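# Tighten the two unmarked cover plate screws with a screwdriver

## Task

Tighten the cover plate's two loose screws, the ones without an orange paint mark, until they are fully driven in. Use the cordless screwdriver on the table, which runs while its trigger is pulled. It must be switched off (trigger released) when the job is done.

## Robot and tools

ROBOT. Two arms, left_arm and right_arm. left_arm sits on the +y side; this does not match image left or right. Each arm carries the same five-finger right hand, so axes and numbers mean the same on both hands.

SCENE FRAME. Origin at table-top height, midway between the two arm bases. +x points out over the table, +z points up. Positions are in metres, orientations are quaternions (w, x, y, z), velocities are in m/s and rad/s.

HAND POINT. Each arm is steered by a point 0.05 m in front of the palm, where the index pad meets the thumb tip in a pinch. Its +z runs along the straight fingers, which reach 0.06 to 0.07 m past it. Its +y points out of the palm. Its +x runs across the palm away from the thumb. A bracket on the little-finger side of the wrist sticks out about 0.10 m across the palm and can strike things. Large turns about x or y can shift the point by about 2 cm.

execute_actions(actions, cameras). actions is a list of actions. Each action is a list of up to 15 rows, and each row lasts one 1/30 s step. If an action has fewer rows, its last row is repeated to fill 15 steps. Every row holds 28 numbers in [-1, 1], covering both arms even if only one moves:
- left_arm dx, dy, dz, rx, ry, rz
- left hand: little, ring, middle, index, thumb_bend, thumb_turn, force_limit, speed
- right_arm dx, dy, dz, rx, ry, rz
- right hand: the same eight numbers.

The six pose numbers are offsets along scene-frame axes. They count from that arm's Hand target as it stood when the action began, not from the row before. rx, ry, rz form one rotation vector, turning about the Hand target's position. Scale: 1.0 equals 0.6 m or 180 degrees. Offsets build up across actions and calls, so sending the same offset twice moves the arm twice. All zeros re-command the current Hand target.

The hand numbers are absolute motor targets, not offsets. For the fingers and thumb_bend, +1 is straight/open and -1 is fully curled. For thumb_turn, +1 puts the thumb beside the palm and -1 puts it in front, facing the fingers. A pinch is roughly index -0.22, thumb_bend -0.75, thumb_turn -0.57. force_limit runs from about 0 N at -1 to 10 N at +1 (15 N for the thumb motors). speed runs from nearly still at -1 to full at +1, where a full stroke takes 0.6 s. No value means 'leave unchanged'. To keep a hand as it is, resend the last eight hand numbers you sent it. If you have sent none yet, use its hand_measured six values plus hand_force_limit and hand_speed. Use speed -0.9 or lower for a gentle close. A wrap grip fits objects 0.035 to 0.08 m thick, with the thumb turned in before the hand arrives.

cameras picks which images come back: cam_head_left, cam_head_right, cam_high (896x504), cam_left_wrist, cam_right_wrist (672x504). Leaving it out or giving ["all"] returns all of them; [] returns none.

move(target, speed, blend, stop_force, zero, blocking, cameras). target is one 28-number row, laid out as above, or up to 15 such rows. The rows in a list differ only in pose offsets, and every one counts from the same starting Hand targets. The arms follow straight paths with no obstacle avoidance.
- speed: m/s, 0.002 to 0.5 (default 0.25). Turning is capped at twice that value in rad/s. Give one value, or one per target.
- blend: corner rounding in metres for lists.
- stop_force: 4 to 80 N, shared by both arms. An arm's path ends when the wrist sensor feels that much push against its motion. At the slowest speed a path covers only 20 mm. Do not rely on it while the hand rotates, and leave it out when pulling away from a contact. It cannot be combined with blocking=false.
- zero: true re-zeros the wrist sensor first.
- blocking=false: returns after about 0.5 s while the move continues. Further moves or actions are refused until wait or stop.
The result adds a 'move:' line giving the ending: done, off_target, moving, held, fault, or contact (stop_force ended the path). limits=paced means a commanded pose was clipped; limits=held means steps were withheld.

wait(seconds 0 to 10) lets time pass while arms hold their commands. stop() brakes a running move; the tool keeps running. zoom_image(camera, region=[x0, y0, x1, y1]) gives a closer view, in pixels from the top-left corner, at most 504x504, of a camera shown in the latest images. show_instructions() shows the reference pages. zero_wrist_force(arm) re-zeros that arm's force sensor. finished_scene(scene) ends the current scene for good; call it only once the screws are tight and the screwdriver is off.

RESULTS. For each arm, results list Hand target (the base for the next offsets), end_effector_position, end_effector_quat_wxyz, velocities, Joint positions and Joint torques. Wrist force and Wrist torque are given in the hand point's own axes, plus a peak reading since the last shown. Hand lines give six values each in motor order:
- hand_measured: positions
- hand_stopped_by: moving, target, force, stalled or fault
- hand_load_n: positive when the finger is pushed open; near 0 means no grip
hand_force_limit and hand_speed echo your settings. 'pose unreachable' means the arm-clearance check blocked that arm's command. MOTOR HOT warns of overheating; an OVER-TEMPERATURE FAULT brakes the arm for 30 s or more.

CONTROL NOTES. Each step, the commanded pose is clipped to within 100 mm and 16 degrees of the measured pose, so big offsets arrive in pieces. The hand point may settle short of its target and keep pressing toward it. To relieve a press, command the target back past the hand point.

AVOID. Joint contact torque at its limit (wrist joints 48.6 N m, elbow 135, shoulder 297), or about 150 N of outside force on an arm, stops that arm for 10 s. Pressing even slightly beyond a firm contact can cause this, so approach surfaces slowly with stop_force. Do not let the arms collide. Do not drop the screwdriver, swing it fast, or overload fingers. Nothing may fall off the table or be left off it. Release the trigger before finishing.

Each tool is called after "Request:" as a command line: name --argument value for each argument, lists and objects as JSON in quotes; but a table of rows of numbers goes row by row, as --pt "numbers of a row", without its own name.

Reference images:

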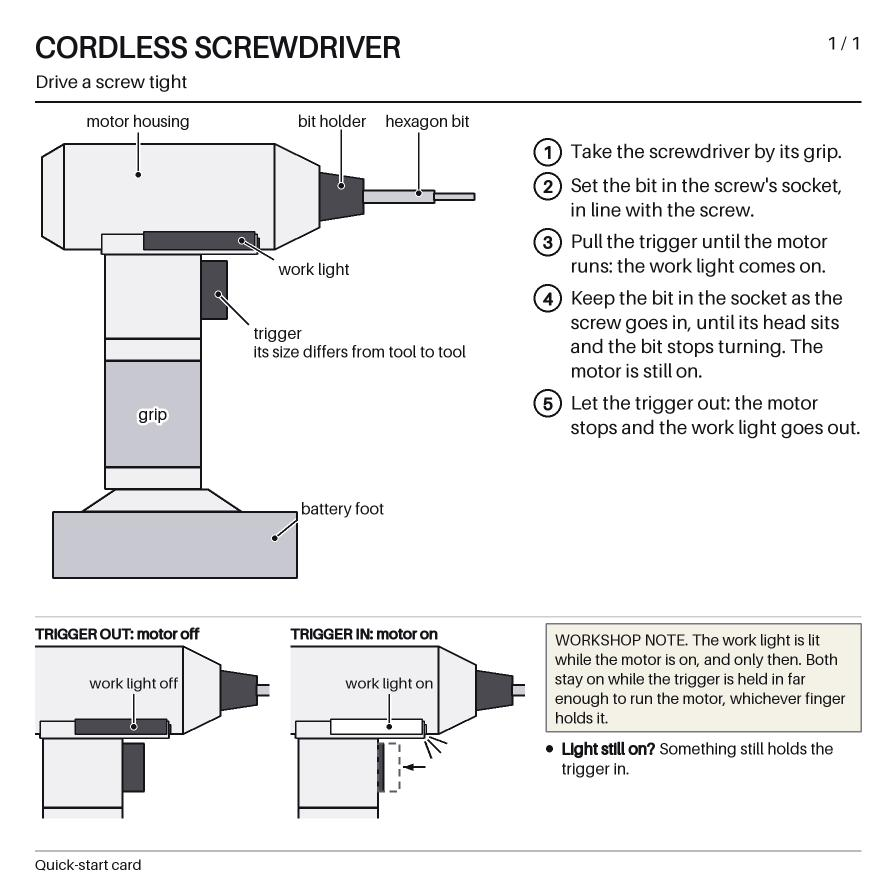

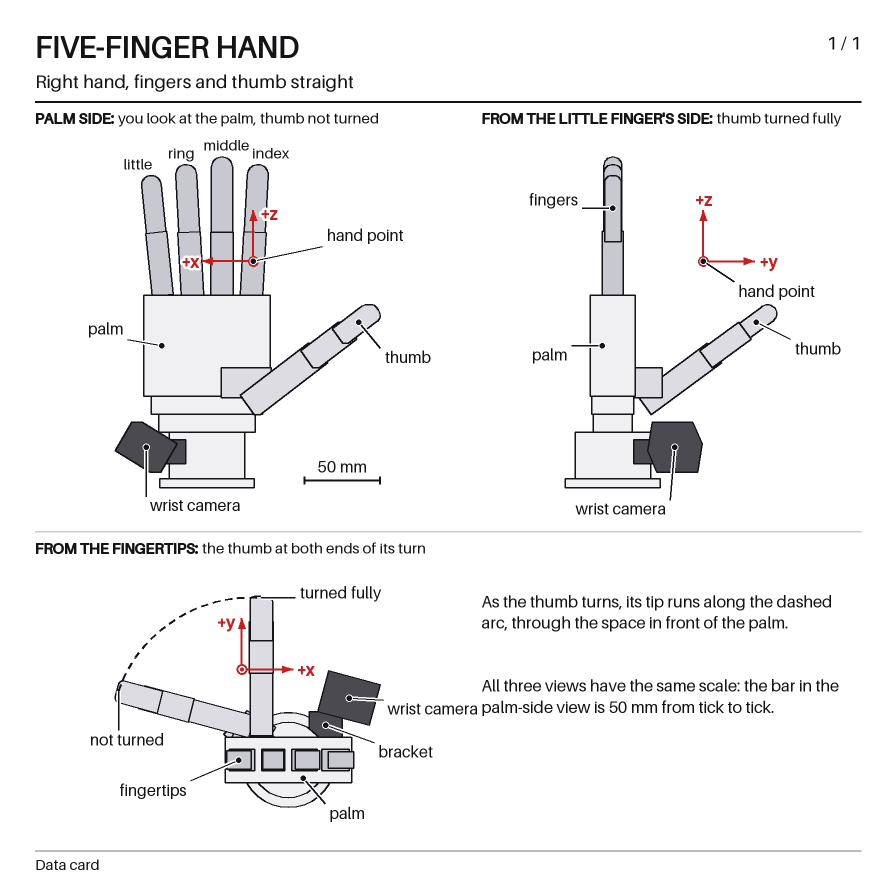

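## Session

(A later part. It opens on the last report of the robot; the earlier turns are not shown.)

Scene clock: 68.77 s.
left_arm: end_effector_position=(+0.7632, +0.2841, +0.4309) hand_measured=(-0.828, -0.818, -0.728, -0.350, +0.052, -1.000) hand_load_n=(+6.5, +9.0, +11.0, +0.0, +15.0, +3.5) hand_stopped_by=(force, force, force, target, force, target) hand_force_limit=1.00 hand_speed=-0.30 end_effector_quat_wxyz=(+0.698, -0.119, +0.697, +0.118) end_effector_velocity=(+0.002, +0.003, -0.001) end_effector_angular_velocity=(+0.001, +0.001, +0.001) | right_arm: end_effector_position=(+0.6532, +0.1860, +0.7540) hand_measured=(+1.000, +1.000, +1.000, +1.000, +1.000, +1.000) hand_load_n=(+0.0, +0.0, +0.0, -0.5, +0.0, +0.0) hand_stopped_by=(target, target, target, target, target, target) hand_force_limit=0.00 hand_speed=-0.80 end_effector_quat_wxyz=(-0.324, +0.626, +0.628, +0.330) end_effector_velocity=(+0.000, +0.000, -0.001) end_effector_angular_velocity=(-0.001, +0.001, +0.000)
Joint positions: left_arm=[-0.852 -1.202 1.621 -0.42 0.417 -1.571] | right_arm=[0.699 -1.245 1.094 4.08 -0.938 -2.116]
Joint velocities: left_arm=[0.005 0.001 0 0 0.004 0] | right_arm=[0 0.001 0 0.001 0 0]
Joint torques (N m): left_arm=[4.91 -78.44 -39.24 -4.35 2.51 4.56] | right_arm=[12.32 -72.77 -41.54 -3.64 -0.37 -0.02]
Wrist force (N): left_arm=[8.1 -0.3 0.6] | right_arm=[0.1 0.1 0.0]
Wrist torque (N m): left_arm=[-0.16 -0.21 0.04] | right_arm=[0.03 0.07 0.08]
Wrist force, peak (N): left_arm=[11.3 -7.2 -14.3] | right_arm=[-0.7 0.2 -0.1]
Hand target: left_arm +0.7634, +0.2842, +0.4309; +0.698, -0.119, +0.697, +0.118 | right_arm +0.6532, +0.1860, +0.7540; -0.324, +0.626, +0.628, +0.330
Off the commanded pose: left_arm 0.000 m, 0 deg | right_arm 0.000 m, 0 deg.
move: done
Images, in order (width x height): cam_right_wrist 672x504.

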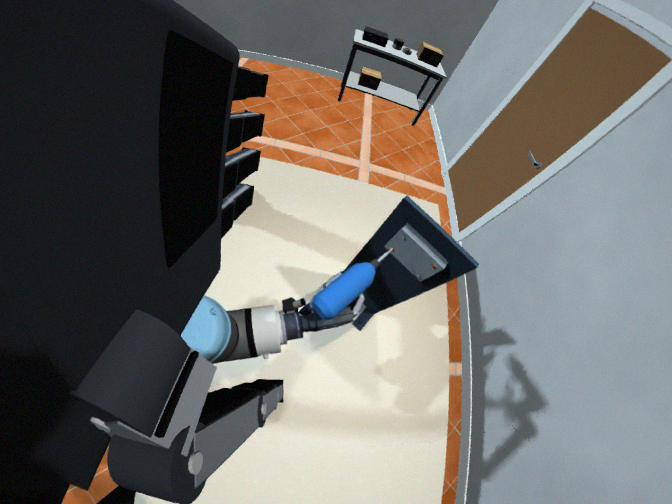

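Request:
move --target '[0.1062,-0.086,-0.0842,0,0,0,-0.98,-0.98,-0.98,-0.35,-0.98,-1,1.0,-0.3,0,0,0,0,0,0,1,1,1,1,1,1,0,-0.8]' --speed 0.07 --cameras '["cam_right_wrist"]'

Request:
zoom_image --camera "cam_right_wrist" --region '[370, 225, 450, 305]'

Request:
move --target '[0,0,0,0,0,0,-0.98,-0.98,-0.98,-0.35,-0.98,-1,1.0,-0.3,0.245,-0.36,-0.457,0.1944,0,0,1,1,1,1,1,1,0,-0.8]' --speed 0.4 --cameras '["cam_right_wrist", "cam_head_left"]'

Request:
zoom_image --camera "cam_right_wrist" --region '[320, 140, 400, 220]'

Scene clock: 70.97 s.
left_arm: end_effector_position=(+0.8270, +0.2325, +0.3802) hand_measured=(-0.828, -0.818, -0.728, -0.350, +0.052, -1.000) hand_load_n=(+6.5, +9.0, +11.5, +0.0, +15.5, +3.5) hand_stopped_by=(force, force, force, target, force, target) hand_force_limit=1.00 hand_speed=-0.30 end_effector_quat_wxyz=(+0.698, -0.119, +0.697, +0.118) end_effector_velocity=(-0.001, +0.001, +0.001) end_effector_angular_velocity=(+0.002, +0.001, +0.000) | right_arm: end_effector_position=(+0.6532, +0.1860, +0.7540) hand_measured=(+1.000, +1.000, +1.000, +1.000, +1.000, +1.000) hand_load_n=(-0.5, +0.0, +0.5, +0.0, +0.0, +0.0) hand_stopped_by=(target, target, target, target, target, target) hand_force_limit=0.00 hand_speed=-0.80 end_effector_quat_wxyz=(-0.324, +0.626, +0.628, +0.330) end_effector_velocity=(+0.000, +0.000, +0.000) end_effector_angular_velocity=(+0.000, +0.000, +0.000)
Joint positions: left_arm=[-0.839 -1.043 1.478 -0.437 0.431 -1.571] | right_arm=[0.699 -1.245 1.094 4.08 -0.938 -2.116]
Joint velocities: left_arm=[0 -0.003 0.003 0.001 0 0.001] | right_arm=[0 0.001 0 -0.001 0 0]
Joint torques (N m): left_arm=[-0.36 -98.81 -34 1.81 -0.32 0.63] | right_arm=[11.85 -71.87 -41.51 -3.92 -0.1 -0.25]
Wrist force (N): left_arm=[8.3 0.0 1.0] | right_arm=[-0.2 -0.2 0.1]
Wrist torque (N m): left_arm=[-0.14 -0.24 0.07] | right_arm=[-0.02 0.11 0.05]
Wrist force, peak (N): left_arm=[9.2 -1.3 1.7] | right_arm=[-0.8 0.1 0.1]
Hand target: left_arm +0.8269, +0.2326, +0.3802; +0.698, -0.119, +0.697, +0.118 | right_arm +0.6532, +0.1860, +0.7540; -0.324, +0.626, +0.628, +0.330
Off the commanded pose: left_arm 0.000 m, 0 deg | right_arm 0.000 m, 0 deg.
move: done
Images, in order (width x height): cam_right_wrist 672x504.

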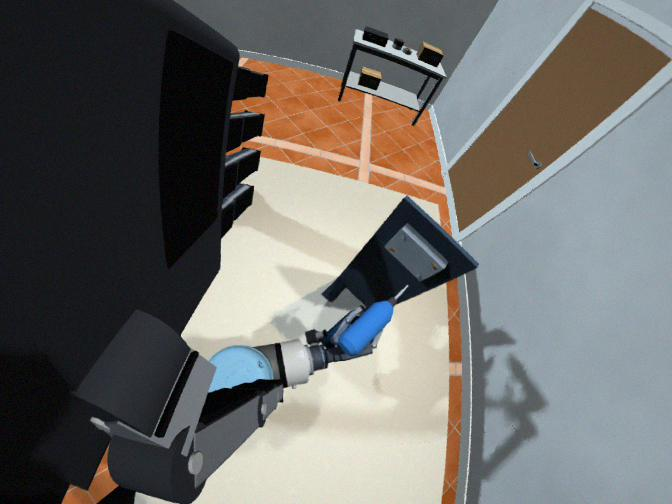

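Scaled by 6.300 from the camera's 672x504 image, which has a finer 960x720 frame.

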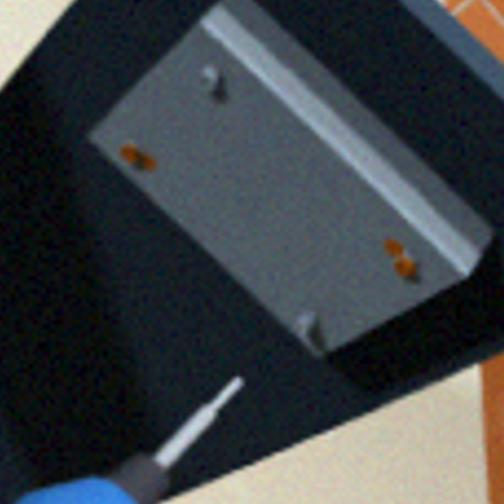

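Scene clock: 72.57 s.
left_arm: end_effector_position=(+0.8269, +0.2326, +0.3802) hand_measured=(-0.828, -0.818, -0.728, -0.350, +0.052, -1.000) hand_load_n=(+6.5, +8.5, +11.5, +0.0, +15.0, +4.0) hand_stopped_by=(force, force, force, target, force, target) hand_force_limit=1.00 hand_speed=-0.30 end_effector_quat_wxyz=(+0.698, -0.119, +0.697, +0.118) end_effector_velocity=(+0.000, +0.000, +0.000) end_effector_angular_velocity=(+0.000, +0.000, +0.000) | right_arm: end_effector_position=(+0.7999, -0.0301, +0.4803) hand_measured=(+1.000, +1.000, +1.000, +1.000, +1.000, +1.000) hand_load_n=(+0.0, +0.0, +0.5, +0.0, +0.0, +0.0) hand_stopped_by=(target, target, target, target, target, target) hand_force_limit=0.00 hand_speed=-0.80 end_effector_quat_wxyz=(+0.498, -0.499, -0.499, -0.503) end_effector_velocity=(+0.000, +0.000, +0.000) end_effector_angular_velocity=(+0.001, +0.000, +0.000)
Joint positions: left_arm=[-0.839 -1.043 1.479 -0.437 0.43 -1.571] | right_arm=[0.3 -1.086 1.706 2.514 -0.366 -1.57]
Joint velocities: left_arm=[0 0 0 0 0 0] | right_arm=[0 0.001 0 -0.003 0 0.003]
Joint torques (N m): left_arm=[-15.4 -98.9 -35.74 1.09 -0.85 -2.75] | right_arm=[-11 -74.24 -31.15 -2.81 2.31 1.04]
Wrist force (N): left_arm=[8.2 0.1 1.1] | right_arm=[-0.3 0.1 0.0]
Wrist torque (N m): left_arm=[-0.12 -0.23 0.07] | right_arm=[-0.02 0.26 0.11]
Wrist force, peak (N): left_arm=[8.7 0.2 1.0] | right_arm=[-3.7 0.6 -2.5]
Hand target: left_arm +0.8269, +0.2326, +0.3802; +0.698, -0.119, +0.697, +0.118 | right_arm +0.8000, -0.0302, +0.4802; +0.498, -0.499, -0.499, -0.503
Off the commanded pose: left_arm 0.000 m, 0 deg | right_arm 0.001 m, 0 deg.
move: done
Images, in order (width x height): cam_head_left 896x504, cam_right_wrist 672x504.

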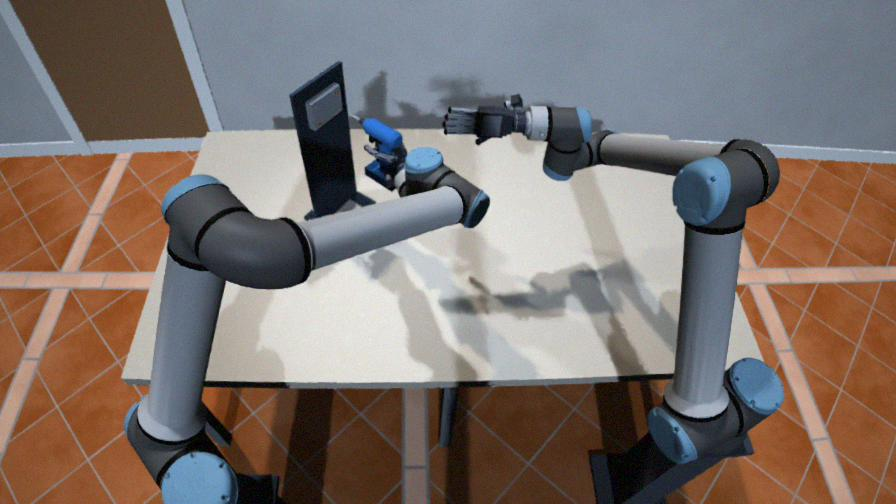

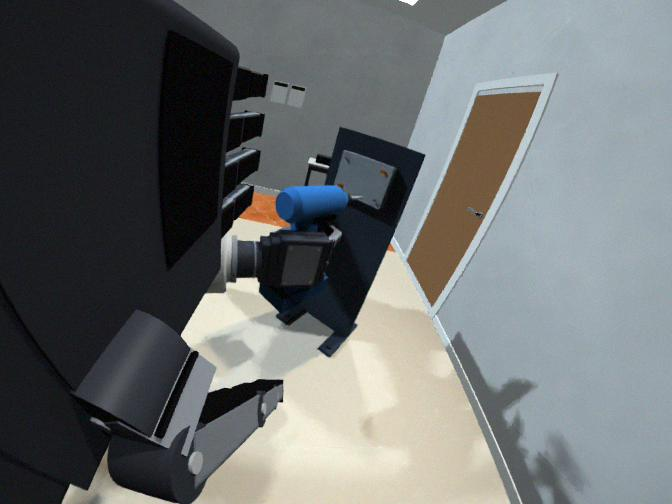

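Scaled by 6.300 from the camera's 672x504 image, which has a finer 960x720 frame.

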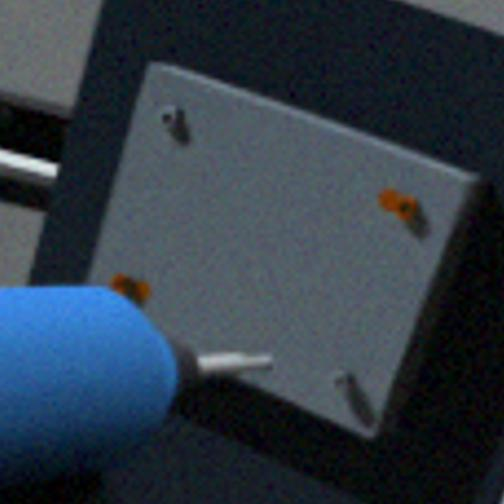

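Request:
move --target '[0.036,0.0308,-0.0108,0,0,0,-0.98,-0.98,-0.98,-0.35,-0.98,-1,1.0,-0.3,0,0,0,0,0,0,1,1,1,1,1,1,0,-0.8]' --speed 0.03 --stop_force 8 --cameras '["cam_right_wrist"]'

Request:
zoom_image --camera "cam_right_wrist" --region '[340, 170, 400, 230]'

Request:
move --target '[0,0,0,0,0,0,-0.98,-0.98,-0.98,-0.35,-0.98,-1,1.0,-0.3,-0.245,0.36,0.457,-0.1944,0,0,1,1,1,1,1,1,0,-0.8]' --speed 0.4 --cameras '["cam_right_wrist"]'

Request:
zoom_image --camera "cam_right_wrist" --region '[385, 245, 445, 305]'

Scene clock: 75.07 s.
left_arm: end_effector_position=(+0.8486, +0.2511, +0.3737) hand_measured=(-0.828, -0.818, -0.728, -0.350, +0.052, -1.000) hand_load_n=(+6.5, +8.5, +11.5, +0.0, +15.0, +4.0) hand_stopped_by=(force, force, force, target, force, target) hand_force_limit=1.00 hand_speed=-0.30 end_effector_quat_wxyz=(+0.698, -0.119, +0.697, +0.118) end_effector_velocity=(+0.000, +0.000, +0.000) end_effector_angular_velocity=(+0.001, +0.001, +0.001) | right_arm: end_effector_position=(+0.8000, -0.0302, +0.4802) hand_measured=(+1.000, +1.000, +1.000, +1.000, +1.000, +1.000) hand_load_n=(+0.0, +0.0, +0.0, +0.0, +0.0, +0.5) hand_stopped_by=(target, target, target, target, target, target) hand_force_limit=0.00 hand_speed=-0.80 end_effector_quat_wxyz=(+0.498, -0.499, -0.499, -0.503) end_effector_velocity=(+0.000, +0.000, +0.000) end_effector_angular_velocity=(+0.000, +0.001, +0.000)
Joint positions: left_arm=[-0.804 -1.027 1.465 -0.44 0.465 -1.571] | right_arm=[0.3 -1.085 1.706 2.514 -0.366 -1.57]
Joint velocities: left_arm=[0 0 0 0.001 0 0.001] | right_arm=[0 0 0 0.001 0 0]
Joint torques (N m): left_arm=[-14.72 -101.64 -34.63 -1.72 -1.91 -2.58] | right_arm=[-13.24 -71.27 -33.2 -2.71 1.93 1.62]
Wrist force (N): left_arm=[8.2 0.1 1.3] | right_arm=[0.0 -0.6 0.1]
Wrist torque (N m): left_arm=[-0.14 -0.24 0.05] | right_arm=[-0.13 0.22 0.10]
Wrist force, peak (N): left_arm=[8.5 0.1 1.9] | right_arm=[-0.8 -0.1 0.1]
Hand target: left_arm +0.8486, +0.2511, +0.3737; +0.698, -0.119, +0.697, +0.118 | right_arm +0.8000, -0.0302, +0.4802; +0.498, -0.499, -0.499, -0.503
Off the commanded pose: left_arm 0.000 m, 0 deg | right_arm 0.000 m, 0 deg.
move: done
Images, in order (width x height): cam_right_wrist 672x504.

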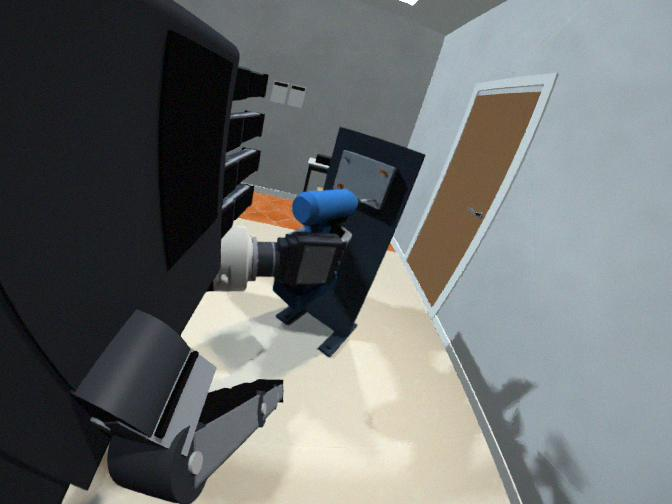

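Scaled by 8.400 from the camera's 672x504 image, which has a finer 960x720 frame.

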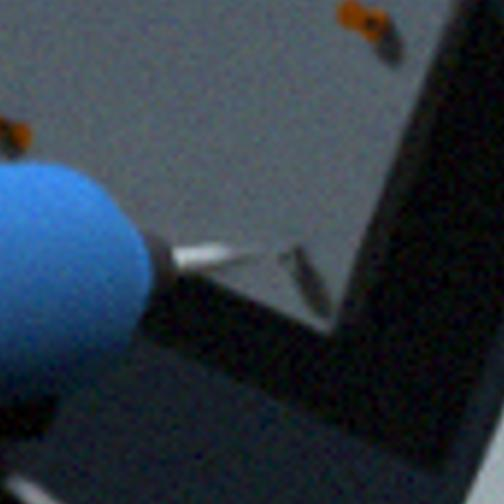

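Scene clock: 76.63 s.
left_arm: end_effector_position=(+0.8486, +0.2511, +0.3737) hand_measured=(-0.828, -0.818, -0.728, -0.350, +0.052, -1.000) hand_load_n=(+6.5, +8.5, +11.0, +0.0, +15.5, +3.5) hand_stopped_by=(force, force, force, target, force, target) hand_force_limit=1.00 hand_speed=-0.30 end_effector_quat_wxyz=(+0.698, -0.119, +0.697, +0.118) end_effector_velocity=(+0.000, -0.001, +0.000) end_effector_angular_velocity=(+0.002, +0.001, -0.001) | right_arm: end_effector_position=(+0.6532, +0.1860, +0.7539) hand_measured=(+1.000, +1.000, +1.000, +1.000, +1.000, +1.000) hand_load_n=(+0.0, +0.0, +0.0, +0.0, +0.0, +0.0) hand_stopped_by=(target, target, target, target, target, target) hand_force_limit=0.00 hand_speed=-0.80 end_effector_quat_wxyz=(-0.324, +0.626, +0.628, +0.330) end_effector_velocity=(+0.000, +0.000, +0.002) end_effector_angular_velocity=(+0.000, +0.000, -0.001)
Joint positions: left_arm=[-0.804 -1.027 1.465 -0.44 0.465 -1.571] | right_arm=[0.699 -1.245 1.094 4.08 -0.938 -2.116]
Joint velocities: left_arm=[-0.001 0 0 0 0 0.002] | right_arm=[0 0 -0.002 0.002 -0.001 0.001]
Joint torques (N m): left_arm=[-12.77 -100.82 -38.76 1.48 -1.73 -2.33] | right_arm=[11.23 -72.46 -51.35 -2.5 -0.84 1.52]
Wrist force (N): left_arm=[8.6 -0.2 0.8] | right_arm=[-0.1 -0.2 0.1]
Wrist torque (N m): left_arm=[-0.16 -0.28 0.08] | right_arm=[-0.02 0.10 0.06]
Wrist force, peak (N): left_arm=[8.5 -0.1 1.0] | right_arm=[-3.1 1.1 -1.9]
Hand target: left_arm +0.8486, +0.2511, +0.3737; +0.698, -0.119, +0.697, +0.118 | right_arm +0.6532, +0.1861, +0.7539; -0.324, +0.626, +0.628, +0.330
Off the commanded pose: left_arm 0.000 m, 0 deg | right_arm 0.001 m, 0 deg.
move: done
Images, in order (width x height): cam_right_wrist 672x504.

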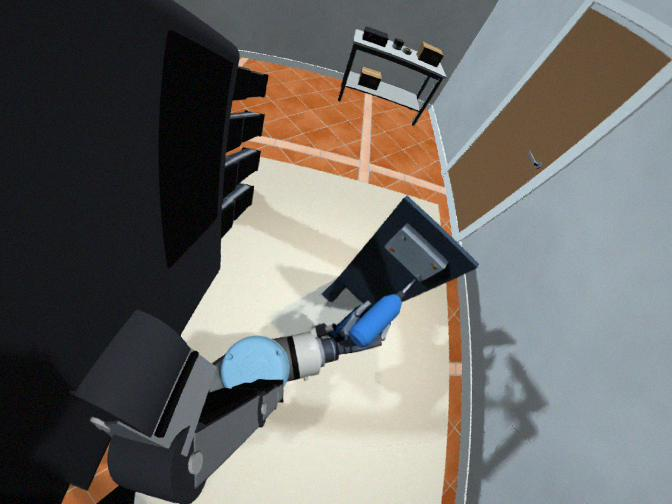

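Scaled by 8.400 from the camera's 672x504 image, which has a finer 960x720 frame.

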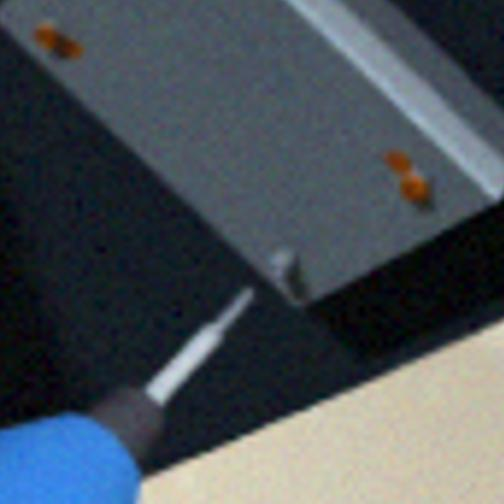

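Request:
move --target '[0.0087,0.006,-0.002,0,0,0,-0.98,-0.98,-0.98,-0.35,-0.98,-1,1.0,-0.3,0,0,0,0,0,0,1,1,1,1,1,1,0,-0.8]' --speed 0.015 --stop_force 8 --cameras '["cam_right_wrist"]'

Request:
zoom_image --camera "cam_right_wrist" --region '[395, 255, 435, 295]'

Request:
move --target '[0,0,0,0,0,0,-0.98,-0.98,-0.98,-0.35,-0.98,-1,1.0,-0.3,0.245,-0.36,-0.457,0.1944,0,0,1,1,1,1,1,1,0,-0.8]' --speed 0.4 --cameras '["cam_right_wrist"]'

Request:
zoom_image --camera "cam_right_wrist" --region '[350, 180, 390, 220]'

Scene clock: 78.97 s.
left_arm: end_effector_position=(+0.8538, +0.2547, +0.3725) hand_measured=(-0.828, -0.818, -0.728, -0.350, +0.052, -1.000) hand_load_n=(+6.5, +8.5, +11.5, +0.0, +15.0, +3.5) hand_stopped_by=(force, force, force, target, force, target) hand_force_limit=1.00 hand_speed=-0.30 end_effector_quat_wxyz=(+0.698, -0.119, +0.697, +0.118) end_effector_velocity=(+0.000, +0.000, +0.000) end_effector_angular_velocity=(-0.001, +0.000, +0.000) | right_arm: end_effector_position=(+0.6532, +0.1861, +0.7539) hand_measured=(+1.000, +1.000, +1.000, +1.000, +1.000, +1.000) hand_load_n=(+0.0, +0.0, +0.0, +0.0, +0.0, +0.0) hand_stopped_by=(target, target, target, target, target, target) hand_force_limit=0.00 hand_speed=-0.80 end_effector_quat_wxyz=(-0.324, +0.626, +0.628, +0.330) end_effector_velocity=(+0.000, +0.000, -0.001) end_effector_angular_velocity=(+0.000, +0.000, +0.000)
Joint positions: left_arm=[-0.797 -1.022 1.459 -0.439 0.472 -1.571] | right_arm=[0.699 -1.245 1.094 4.08 -0.939 -2.116]
Joint velocities: left_arm=[0 0 0 0 0.001 -0.001] | right_arm=[0 0.001 0 -0.001 0 0]
Joint torques (N m): left_arm=[-11.06 -99.15 -33.65 -0.16 -1.75 -2.7] | right_arm=[13.83 -68.96 -49.88 -2.61 -0.65 1.41]
Wrist force (N): left_arm=[8.0 -0.2 1.5] | right_arm=[-0.2 0.3 0.3]
Wrist torque (N m): left_arm=[-0.20 -0.22 0.04] | right_arm=[0.04 0.11 0.07]
Wrist force, peak (N): left_arm=[8.7 -0.1 1.2] | right_arm=[-0.5 0.3 0.0]
Hand target: left_arm +0.8538, +0.2547, +0.3725; +0.698, -0.119, +0.697, +0.118 | right_arm +0.6532, +0.1861, +0.7539; -0.324, +0.626, +0.628, +0.330
Off the commanded pose: left_arm 0.000 m, 0 deg | right_arm 0.000 m, 0 deg.
move: done
Images, in order (width x height): cam_right_wrist 672x504.

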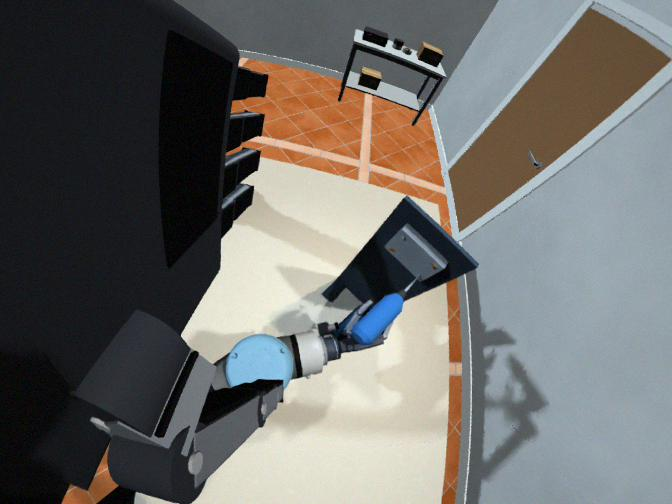

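Scaled by 12.600 from the camera's 672x504 image, which has a finer 960x720 frame.

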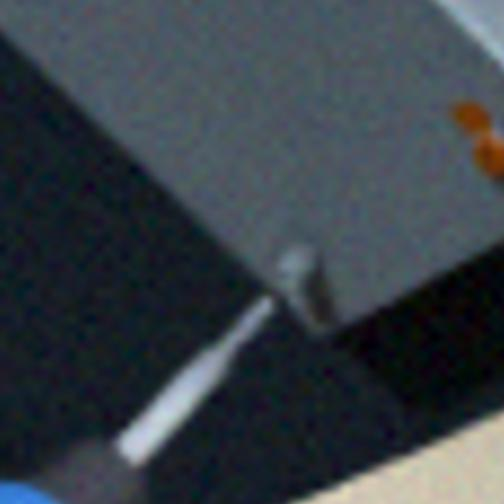

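Scene clock: 80.57 s.
left_arm: end_effector_position=(+0.8538, +0.2547, +0.3725) hand_measured=(-0.828, -0.818, -0.728, -0.350, +0.052, -1.000) hand_load_n=(+6.5, +8.5, +11.5, +0.0, +15.0, +4.0) hand_stopped_by=(force, force, force, target, force, target) hand_force_limit=1.00 hand_speed=-0.30 end_effector_quat_wxyz=(+0.698, -0.119, +0.697, +0.118) end_effector_velocity=(+0.000, +0.000, +0.000) end_effector_angular_velocity=(-0.002, -0.002, +0.000) | right_arm: end_effector_position=(+0.7999, -0.0300, +0.4802) hand_measured=(+1.000, +1.000, +1.000, +1.000, +1.000, +1.000) hand_load_n=(+0.0, +0.0, +0.0, +0.0, +0.0, +0.0) hand_stopped_by=(target, target, target, target, target, target) hand_force_limit=0.00 hand_speed=-0.80 end_effector_quat_wxyz=(+0.498, -0.499, -0.499, -0.504) end_effector_velocity=(+0.000, +0.000, +0.001) end_effector_angular_velocity=(+0.002, -0.001, +0.000)
Joint positions: left_arm=[-0.797 -1.022 1.459 -0.439 0.472 -1.571] | right_arm=[0.3 -1.085 1.706 2.514 -0.366 -1.57]
Joint velocities: left_arm=[0.001 0 0 -0.001 0.001 -0.001] | right_arm=[0 0 0 -0.004 0 0.003]
Joint torques (N m): left_arm=[-13.14 -99.88 -36.84 -2.41 -1.35 -3.11] | right_arm=[-10.58 -75.27 -30.93 -2.7 2.31 2.08]
Wrist force (N): left_arm=[8.3 -0.2 1.1] | right_arm=[0.0 -0.2 -0.4]
Wrist torque (N m): left_arm=[-0.17 -0.26 0.06] | right_arm=[-0.04 0.23 0.11]
Wrist force, peak (N): left_arm=[8.5 -0.4 1.2] | right_arm=[-3.3 1.0 -2.0]
Hand target: left_arm +0.8538, +0.2547, +0.3725; +0.698, -0.119, +0.697, +0.118 | right_arm +0.7999, -0.0301, +0.4801; +0.498, -0.499, -0.499, -0.504
Off the commanded pose: left_arm 0.000 m, 0 deg | right_arm 0.001 m, 0 deg.
move: done
Images, in order (width x height): cam_right_wrist 672x504.

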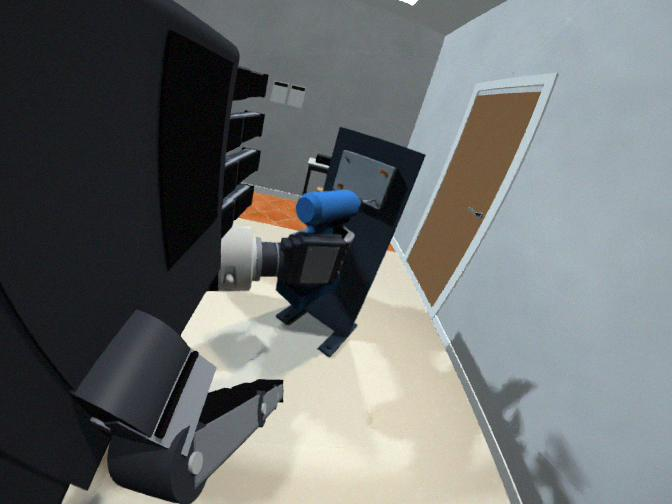

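Scaled by 12.600 from the camera's 672x504 image, which has a finer 960x720 frame.

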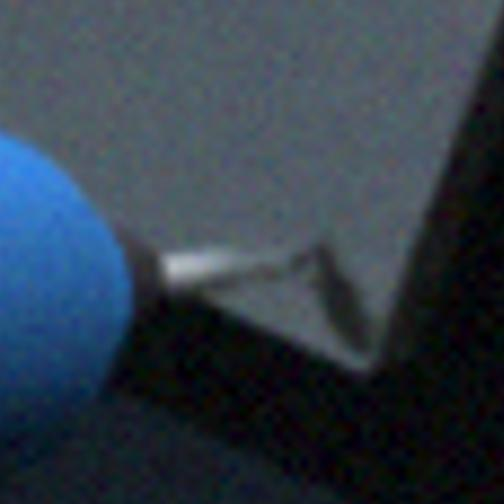

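Request:
zoom_image --camera "cam_right_wrist" --region '[360, 190, 384, 208]'

Scaled by 21.000 from the camera's 672x504 image, which has a finer 960x720 frame.

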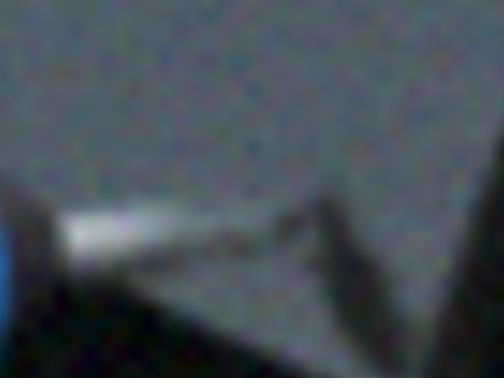

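Request:
move --target '[0,0,0.0007,0,0,0,-0.98,-0.98,-0.98,-0.96,-0.98,-1,1.0,-0.6,0,0,0,0,0,0,1,1,1,1,1,1,0,-0.8]' --cameras '["cam_right_wrist"]'

Request:
move --target '[0.0126,0.0155,0,0,0,0,-0.98,-0.98,-0.98,-0.96,-0.98,-1,1.0,-0.6,0,0,0,0,0,0,1,1,1,1,1,1,0,-0.8]' --speed 0.005 --stop_force 10 --cameras '["cam_right_wrist"]'

Request:
zoom_image --camera "cam_right_wrist" --region '[360, 190, 384, 208]'

Scene clock: 81.87 s.
left_arm: end_effector_position=(+0.8538, +0.2547, +0.3729) hand_measured=(-0.828, -0.818, -0.728, -0.656, +0.052, -1.000) hand_load_n=(+6.0, +8.0, +11.0, +10.5, +15.0, +3.0) hand_stopped_by=(force, force, force, force, force, target) hand_force_limit=1.00 hand_speed=-0.60 end_effector_quat_wxyz=(+0.698, -0.119, +0.697, +0.118) end_effector_velocity=(+0.000, +0.000, +0.000) end_effector_angular_velocity=(+0.001, +0.001, +0.000) | right_arm: end_effector_position=(+0.7999, -0.0301, +0.4801) hand_measured=(+1.000, +1.000, +1.000, +1.000, +1.000, +1.000) hand_load_n=(+0.0, +0.0, +0.0, +0.0, +0.0, +0.0) hand_stopped_by=(target, target, target, target, target, target) hand_force_limit=0.00 hand_speed=-0.80 end_effector_quat_wxyz=(+0.498, -0.499, -0.499, -0.504) end_effector_velocity=(+0.000, +0.000, -0.002) end_effector_angular_velocity=(+0.000, +0.001, +0.000)
Joint positions: left_arm=[-0.797 -1.022 1.459 -0.438 0.472 -1.571] | right_arm=[0.3 -1.085 1.706 2.514 -0.366 -1.57]
Joint velocities: left_arm=[0 0 0 0.001 0 0] | right_arm=[0 0.002 0 0 0 0]
Joint torques (N m): left_arm=[-13.33 -105.99 -53.94 1.57 -1.25 -2.57] | right_arm=[-13.58 -71.95 -31.4 -3.12 2.07 1.81]
Wrist force (N): left_arm=[8.4 -0.1 1.0] | right_arm=[-0.1 -0.3 -0.1]
Wrist torque (N m): left_arm=[-0.15 -0.27 0.07] | right_arm=[-0.07 0.25 0.11]
Wrist force, peak (N): left_arm=[8.6 0.2 0.7] | right_arm=[-0.5 -0.4 -0.4]
Hand target: left_arm +0.8538, +0.2547, +0.3729; +0.698, -0.119, +0.697, +0.118 | right_arm +0.7999, -0.0301, +0.4801; +0.498, -0.499, -0.499, -0.504
Off the commanded pose: left_arm 0.000 m, 0 deg | right_arm 0.000 m, 0 deg.
move: done
Images, in order (width x height): cam_right_wrist 672x504.

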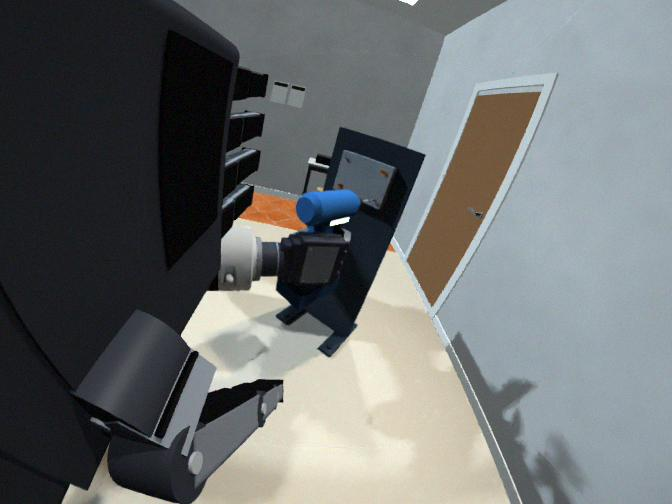

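Scene clock: 84.10 s.
left_arm: end_effector_position=(+0.8576, +0.2592, +0.3729) hand_measured=(-0.828, -0.818, -0.728, -0.656, +0.052, -1.000) hand_load_n=(+6.5, +8.0, +10.5, +10.0, +15.5, +2.5) hand_stopped_by=(force, force, force, force, force, target) hand_force_limit=1.00 hand_speed=-0.60 end_effector_quat_wxyz=(+0.698, -0.119, +0.697, +0.118) end_effector_velocity=(+0.000, +0.000, +0.000) end_effector_angular_velocity=(-0.001, -0.001, +0.000) | right_arm: end_effector_position=(+0.7999, -0.0301, +0.4801) hand_measured=(+1.000, +1.000, +1.000, +1.000, +1.000, +1.000) hand_load_n=(+0.0, +0.0, +0.0, +0.0, +0.0, +0.0) hand_stopped_by=(target, target, target, target, target, target) hand_force_limit=0.00 hand_speed=-0.80 end_effector_quat_wxyz=(+0.498, -0.499, -0.499, -0.504) end_effector_velocity=(+0.001, +0.000, -0.002) end_effector_angular_velocity=(-0.001, +0.002, +0.000)
Joint positions: left_arm=[-0.79 -1.021 1.457 -0.438 0.479 -1.571] | right_arm=[0.3 -1.085 1.706 2.514 -0.366 -1.57]
Joint velocities: left_arm=[0 -0.001 0 0 0 0] | right_arm=[0 0.002 0 0.001 0 0]
Joint torques (N m): left_arm=[-6.71 -88 -34.73 -0.96 -2.62 -2.6] | right_arm=[-13.38 -72.36 -35.23 -2.71 1.86 1.64]
Wrist force (N): left_arm=[9.0 -3.5 -3.7] | right_arm=[-0.3 -0.5 0.0]
Wrist torque (N m): left_arm=[-0.13 -0.39 0.17] | right_arm=[-0.10 0.25 0.09]
Wrist force, peak (N): left_arm=[9.9 -6.4 -8.4] | right_arm=[-0.4 -0.8 -0.3]
Hand target: left_arm +0.8575, +0.2592, +0.3729; +0.698, -0.119, +0.697, +0.118 | right_arm +0.7999, -0.0301, +0.4801; +0.498, -0.499, -0.499, -0.504
Off the commanded pose: left_arm 0.006 m, 0 deg | right_arm 0.000 m, 0 deg.
move: contact (left_arm)
Images, in order (width x height): cam_right_wrist 672x504.

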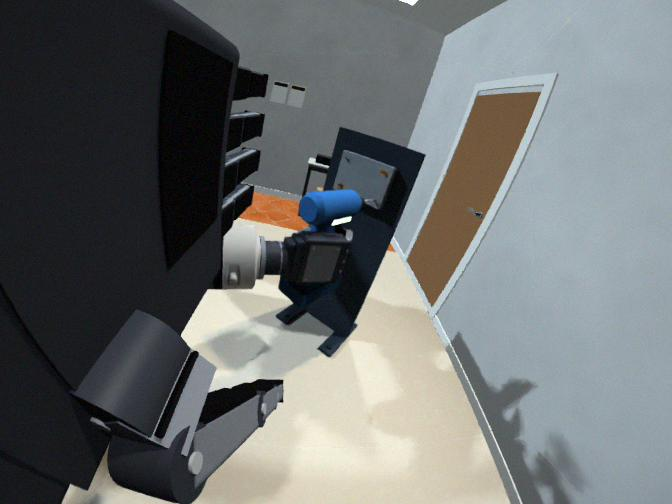

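Scaled by 21.000 from the camera's 672x504 image, which has a finer 960x720 frame.

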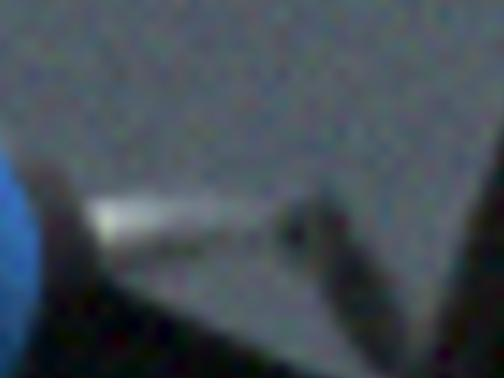

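Request:
move --target '[0.0126,0.0155,0,0,0,0,-0.98,-0.98,-0.98,-0.96,-0.98,-1,1.0,-0.6,0,0,0,0,0,0,1,1,1,1,1,1,0,-0.8]' --speed 0.004 --stop_force 12 --cameras '[]'

Request:
move --target '[0,0,0,0,0,0,-0.98,-0.98,-0.98,-0.96,-0.98,-1,1.0,-0.6,-0.245,0.36,0.457,-0.1944,0,0,1,1,1,1,1,1,0,-0.8]' --speed 0.4 --cameras '["cam_right_wrist"]'

Request:
zoom_image --camera "cam_right_wrist" --region '[395, 255, 435, 295]'

Scene clock: 85.70 s.
left_arm: end_effector_position=(+0.8578, +0.2596, +0.3729) hand_measured=(-0.828, -0.818, -0.728, -0.656, +0.052, -1.000) hand_load_n=(+5.0, +7.0, +10.5, +10.0, +16.0, +2.5) hand_stopped_by=(force, force, force, force, force, target) hand_force_limit=1.00 hand_speed=-0.60 end_effector_quat_wxyz=(+0.698, -0.119, +0.697, +0.118) end_effector_velocity=(+0.000, -0.001, +0.001) end_effector_angular_velocity=(-0.002, -0.001, -0.001) | right_arm: end_effector_position=(+0.7999, -0.0301, +0.4801) hand_measured=(+1.000, +1.000, +1.000, +1.000, +1.000, +1.000) hand_load_n=(+0.0, +0.0, +0.0, +0.0, +0.0, +0.0) hand_stopped_by=(target, target, target, target, target, target) hand_force_limit=0.00 hand_speed=-0.80 end_effector_quat_wxyz=(+0.498, -0.499, -0.499, -0.504) end_effector_velocity=(+0.000, +0.000, -0.001) end_effector_angular_velocity=(+0.000, +0.001, +0.000)
Joint positions: left_arm=[-0.789 -1.021 1.457 -0.438 0.48 -1.571] | right_arm=[0.3 -1.085 1.706 2.514 -0.366 -1.57]
Joint velocities: left_arm=[-0.001 -0.001 0 0 0 -0.001] | right_arm=[0 0.001 0 0.001 0 0]
Joint torques (N m): left_arm=[-12.79 -88.63 -39.38 -1.73 -1.3 -3.05] | right_arm=[-12.5 -72.25 -38.03 -2.34 1.82 1.61]
Wrist force (N): left_arm=[9.0 -0.8 0.3] | right_arm=[0.0 -0.1 0.0]
Wrist torque (N m): left_arm=[-0.03 -0.24 0.10] | right_arm=[-0.04 0.23 0.11]
Wrist force, peak (N): left_arm=[10.7 -10.1 -14.8] | right_arm=[-0.8 -0.4 -0.3]
Hand target: left_arm +0.8578, +0.2596, +0.3729; +0.698, -0.119, +0.697, +0.118 | right_arm +0.7999, -0.0301, +0.4801; +0.498, -0.499, -0.499, -0.504
Off the commanded pose: left_arm 0.012 m, 0 deg | right_arm 0.000 m, 0 deg.
move: contact (left_arm)
No camera images: "cameras" was empty.

Scene clock: 87.27 s.
left_arm: end_effector_position=(+0.8578, +0.2596, +0.3729) hand_measured=(-0.828, -0.818, -0.728, -0.656, +0.052, -1.000) hand_load_n=(+5.0, +7.0, +10.5, +10.0, +15.5, +2.5) hand_stopped_by=(force, force, force, force, force, target) hand_force_limit=1.00 hand_speed=-0.60 end_effector_quat_wxyz=(+0.698, -0.119, +0.697, +0.118) end_effector_velocity=(+0.000, -0.001, +0.000) end_effector_angular_velocity=(-0.001, -0.001, -0.001) | right_arm: end_effector_position=(+0.6532, +0.1861, +0.7538) hand_measured=(+1.000, +1.000, +1.000, +1.000, +1.000, +1.000) hand_load_n=(+0.0, +0.0, +0.0, +0.0, +0.0, +0.0) hand_stopped_by=(target, target, target, target, target, target) hand_force_limit=0.00 hand_speed=-0.80 end_effector_quat_wxyz=(-0.324, +0.626, +0.628, +0.330) end_effector_velocity=(+0.000, +0.000, +0.002) end_effector_angular_velocity=(+0.000, -0.001, -0.001)
Joint positions: left_arm=[-0.789 -1.021 1.457 -0.438 0.48 -1.571] | right_arm=[0.699 -1.245 1.095 4.08 -0.939 -2.116]
Joint velocities: left_arm=[-0.001 0 0 0 0 0] | right_arm=[0 0 -0.002 0.002 -0.001 0]
Joint torques (N m): left_arm=[-9.14 -95.8 -33.74 -2.62 -0.26 -2.63] | right_arm=[10.49 -73.3 -51.4 -2.52 -0.55 1.69]
Wrist force (N): left_arm=[8.6 -0.6 1.2] | right_arm=[-0.3 0.0 -0.1]
Wrist torque (N m): left_arm=[-0.14 -0.24 0.07] | right_arm=[0.02 0.14 0.05]
Wrist force, peak (N): left_arm=[9.0 -1.2 0.5] | right_arm=[-2.9 1.4 -2.0]
Hand target: left_arm +0.8578, +0.2596, +0.3729; +0.698, -0.119, +0.697, +0.118 | right_arm +0.6531, +0.1862, +0.7538; -0.324, +0.626, +0.628, +0.330
Off the commanded pose: left_arm 0.000 m, 0 deg | right_arm 0.001 m, 0 deg.
move: done
Images, in order (width x height): cam_right_wrist 672x504.

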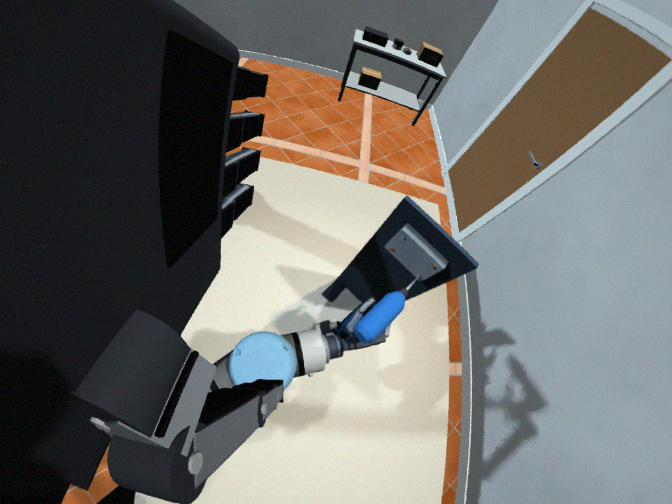

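Scaled by 12.600 from the camera's 672x504 image, which has a finer 960x720 frame.

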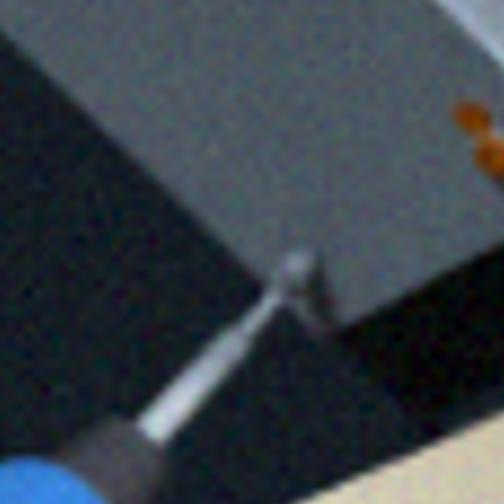

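Request:
move --target '[0.0126,0.0155,0,0,0,0,-0.98,-0.98,-0.98,-0.96,-0.98,-1,1.0,-0.6,0,0,0,0,0,0,1,1,1,1,1,1,0,-0.8]' --speed 0.004 --stop_force 12 --cameras '["cam_right_wrist"]'

Request:
zoom_image --camera "cam_right_wrist" --region '[395, 255, 435, 295]'

Scene clock: 89.43 s.
left_arm: end_effector_position=(+0.8599, +0.2620, +0.3729) hand_measured=(-0.828, -0.818, -0.728, -0.656, +0.052, -1.000) hand_load_n=(+5.0, +7.0, +10.5, +10.0, +15.5, +2.5) hand_stopped_by=(force, force, force, force, force, target) hand_force_limit=1.00 hand_speed=-0.60 end_effector_quat_wxyz=(+0.698, -0.119, +0.697, +0.117) end_effector_velocity=(+0.000, +0.001, +0.000) end_effector_angular_velocity=(-0.001, +0.000, +0.001) | right_arm: end_effector_position=(+0.6531, +0.1862, +0.7538) hand_measured=(+1.000, +1.000, +1.000, +1.000, +1.000, +1.000) hand_load_n=(+0.0, +0.0, +0.0, +0.0, +0.0, +0.0) hand_stopped_by=(target, target, target, target, target, target) hand_force_limit=0.00 hand_speed=-0.80 end_effector_quat_wxyz=(-0.324, +0.626, +0.628, +0.330) end_effector_velocity=(+0.000, +0.000, +0.001) end_effector_angular_velocity=(+0.001, -0.001, +0.000)
Joint positions: left_arm=[-0.786 -1.02 1.456 -0.437 0.484 -1.571] | right_arm=[0.699 -1.245 1.094 4.08 -0.939 -2.116]
Joint velocities: left_arm=[0.001 0 0 0 0 -0.001] | right_arm=[0 -0.001 0 -0.001 0 0]
Joint torques (N m): left_arm=[-10.61 -86.85 -36.41 -1.67 -1.96 -2.81] | right_arm=[14.42 -69.27 -49.62 -2.63 -0.46 1.51]
Wrist force (N): left_arm=[8.9 -0.5 0.2] | right_arm=[-0.1 0.0 0.0]
Wrist torque (N m): left_arm=[-0.15 -0.19 0.04] | right_arm=[0.02 0.10 0.07]
Wrist force, peak (N): left_arm=[12.5 -6.3 -9.9] | right_arm=[-0.6 0.4 -0.3]
Hand target: left_arm +0.8598, +0.2620, +0.3729; +0.698, -0.119, +0.697, +0.117 | right_arm +0.6531, +0.1862, +0.7538; -0.324, +0.626, +0.628, +0.330
Off the commanded pose: left_arm 0.009 m, 0 deg | right_arm 0.000 m, 0 deg.
move: contact (left_arm)
Images, in order (width x height): cam_right_wrist 672x504.

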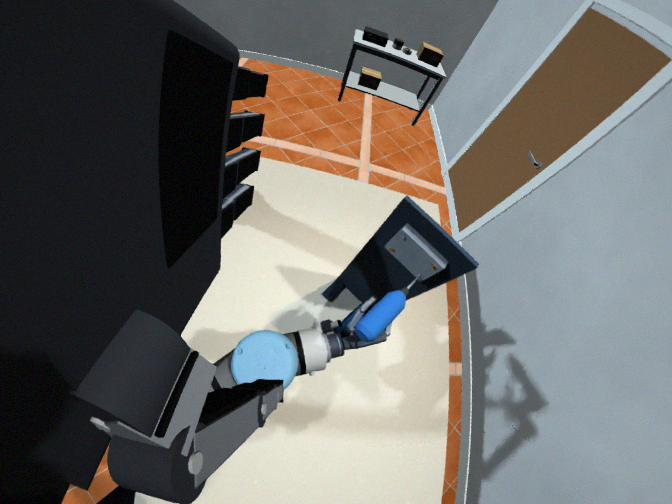

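Scaled by 12.600 from the camera's 672x504 image, which has a finer 960x720 frame.

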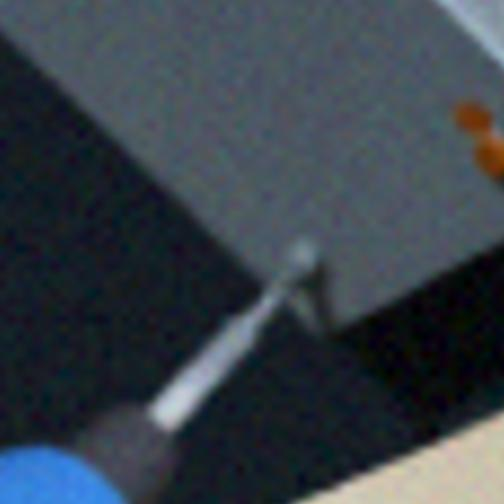

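Request:
move --target '[0.0126,0.0155,0,0,0,0,-0.98,-0.98,-0.98,-0.96,-0.98,-1,1.0,-0.6,0,0,0,0,0,0,1,1,1,1,1,1,0,-0.8]' --speed 0.004 --stop_force 12 --cameras '["cam_right_wrist"]'

Request:
zoom_image --camera "cam_right_wrist" --region '[395, 255, 435, 295]'

Scene clock: 90.57 s.
left_arm: end_effector_position=(+0.8602, +0.2625, +0.3728) hand_measured=(-0.828, -0.818, -0.728, -0.656, +0.052, -1.000) hand_load_n=(+5.0, +6.5, +10.0, +10.5, +16.0, +1.5) hand_stopped_by=(force, force, force, force, force, target) hand_force_limit=1.00 hand_speed=-0.60 end_effector_quat_wxyz=(+0.698, -0.119, +0.697, +0.117) end_effector_velocity=(-0.001, -0.002, -0.001) end_effector_angular_velocity=(-0.002, +0.000, -0.001) | right_arm: end_effector_position=(+0.6531, +0.1862, +0.7538) hand_measured=(+1.000, +1.000, +1.000, +1.000, +1.000, +1.000) hand_load_n=(+0.0, +0.0, +0.0, +0.0, +0.0, +0.0) hand_stopped_by=(target, target, target, target, target, target) hand_force_limit=0.00 hand_speed=-0.80 end_effector_quat_wxyz=(-0.324, +0.626, +0.628, +0.330) end_effector_velocity=(+0.001, +0.000, -0.001) end_effector_angular_velocity=(+0.000, +0.000, +0.000)
Joint positions: left_arm=[-0.785 -1.02 1.456 -0.437 0.484 -1.571] | right_arm=[0.699 -1.245 1.094 4.08 -0.939 -2.116]
Joint velocities: left_arm=[-0.002 0 0 0 -0.001 -0.003] | right_arm=[0 0.001 0 0 0 0]
Joint torques (N m): left_arm=[16.81 -93.73 -49.58 0.34 -1.4 -1.29] | right_arm=[13.03 -70.5 -48.93 -2.75 -0.6 1.29]
Wrist force (N): left_arm=[14.6 -6.6 -11.6] | right_arm=[0.0 0.0 -0.2]
Wrist torque (N m): left_arm=[0.00 -0.35 -0.04] | right_arm=[0.03 0.09 0.07]
Wrist force, peak (N): left_arm=[15.0 -10.7 -17.8] | right_arm=[-0.4 0.0 0.5]
Hand target: left_arm +0.8602, +0.2625, +0.3728; +0.698, -0.119, +0.697, +0.117 | right_arm +0.6531, +0.1862, +0.7538; -0.324, +0.626, +0.628, +0.330
Off the commanded pose: left_arm 0.011 m, 0 deg | right_arm 0.000 m, 0 deg.
move: contact (left_arm)
Images, in order (width x height): cam_right_wrist 672x504.

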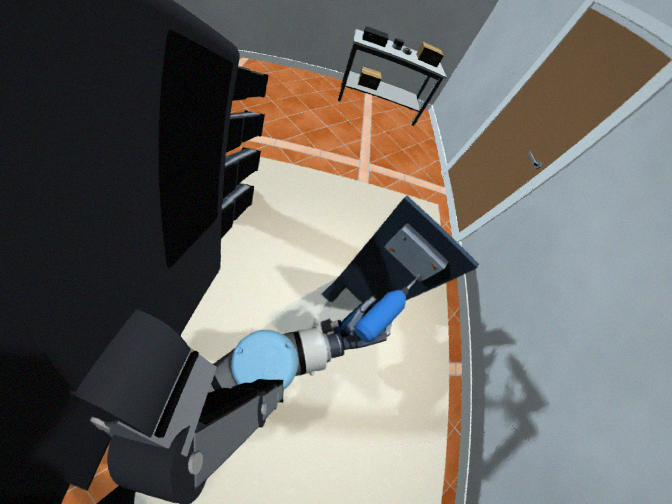

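Scaled by 12.600 from the camera's 672x504 image, which has a finer 960x720 frame.

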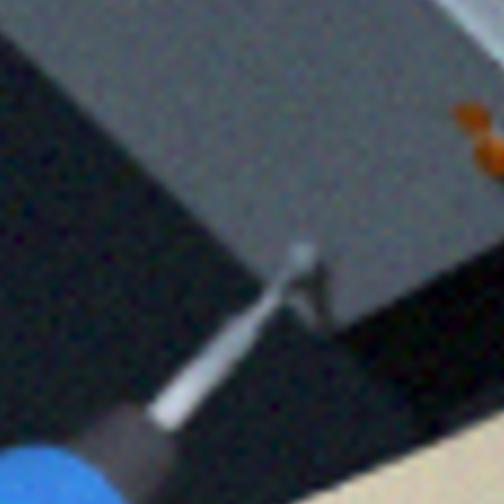

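Request:
wait --seconds 1.2 --cameras '[]'

Scene clock: 91.83 s.
left_arm: end_effector_position=(+0.8602, +0.2625, +0.3728) hand_measured=(-0.828, -0.818, -0.728, -0.656, +0.052, -1.000) hand_load_n=(+5.5, +6.5, +10.0, +10.0, +16.0, +1.5) hand_stopped_by=(force, force, force, force, force, target) hand_force_limit=1.00 hand_speed=-0.60 end_effector_quat_wxyz=(+0.698, -0.119, +0.697, +0.117) end_effector_velocity=(+0.000, -0.001, -0.001) end_effector_angular_velocity=(+0.000, +0.001, -0.001) | right_arm: end_effector_position=(+0.6531, +0.1862, +0.7538) hand_measured=(+1.000, +1.000, +1.000, +1.000, +1.000, +1.000) hand_load_n=(+0.0, +0.0, +0.0, +0.0, +0.0, +0.0) hand_stopped_by=(target, target, target, target, target, target) hand_force_limit=0.00 hand_speed=-0.80 end_effector_quat_wxyz=(-0.324, +0.626, +0.628, +0.330) end_effector_velocity=(+0.000, +0.000, -0.001) end_effector_angular_velocity=(-0.001, +0.001, +0.000)
Joint positions: left_arm=[-0.785 -1.02 1.456 -0.437 0.484 -1.571] | right_arm=[0.699 -1.245 1.094 4.08 -0.939 -2.116]
Joint velocities: left_arm=[-0.001 0.001 0 0.001 0 -0.001] | right_arm=[0 0.001 0 0.001 0 0]
Joint torques (N m): left_arm=[14.44 -101.86 -50.31 0.18 0.06 0.5] | right_arm=[13.35 -69.46 -48.57 -2.73 -0.58 1.21]
Wrist force (N): left_arm=[13.3 -7.1 -11.1] | right_arm=[-0.1 0.0 0.1]
Wrist torque (N m): left_arm=[-0.23 -0.26 0.09] | right_arm=[0.01 0.10 0.07]
Wrist force, peak (N): left_arm=[15.1 -6.2 -12.8] | right_arm=[-0.6 0.0 0.0]
Hand target: left_arm +0.8602, +0.2625, +0.3728; +0.698, -0.119, +0.697, +0.117 | right_arm +0.6531, +0.1862, +0.7538; -0.324, +0.626, +0.628, +0.330
Off the commanded pose: left_arm 0.011 m, 0 deg | right_arm 0.000 m, 0 deg.
wait: 1.20 s; at rest by 0.10 s
No camera images: "cameras" was empty.


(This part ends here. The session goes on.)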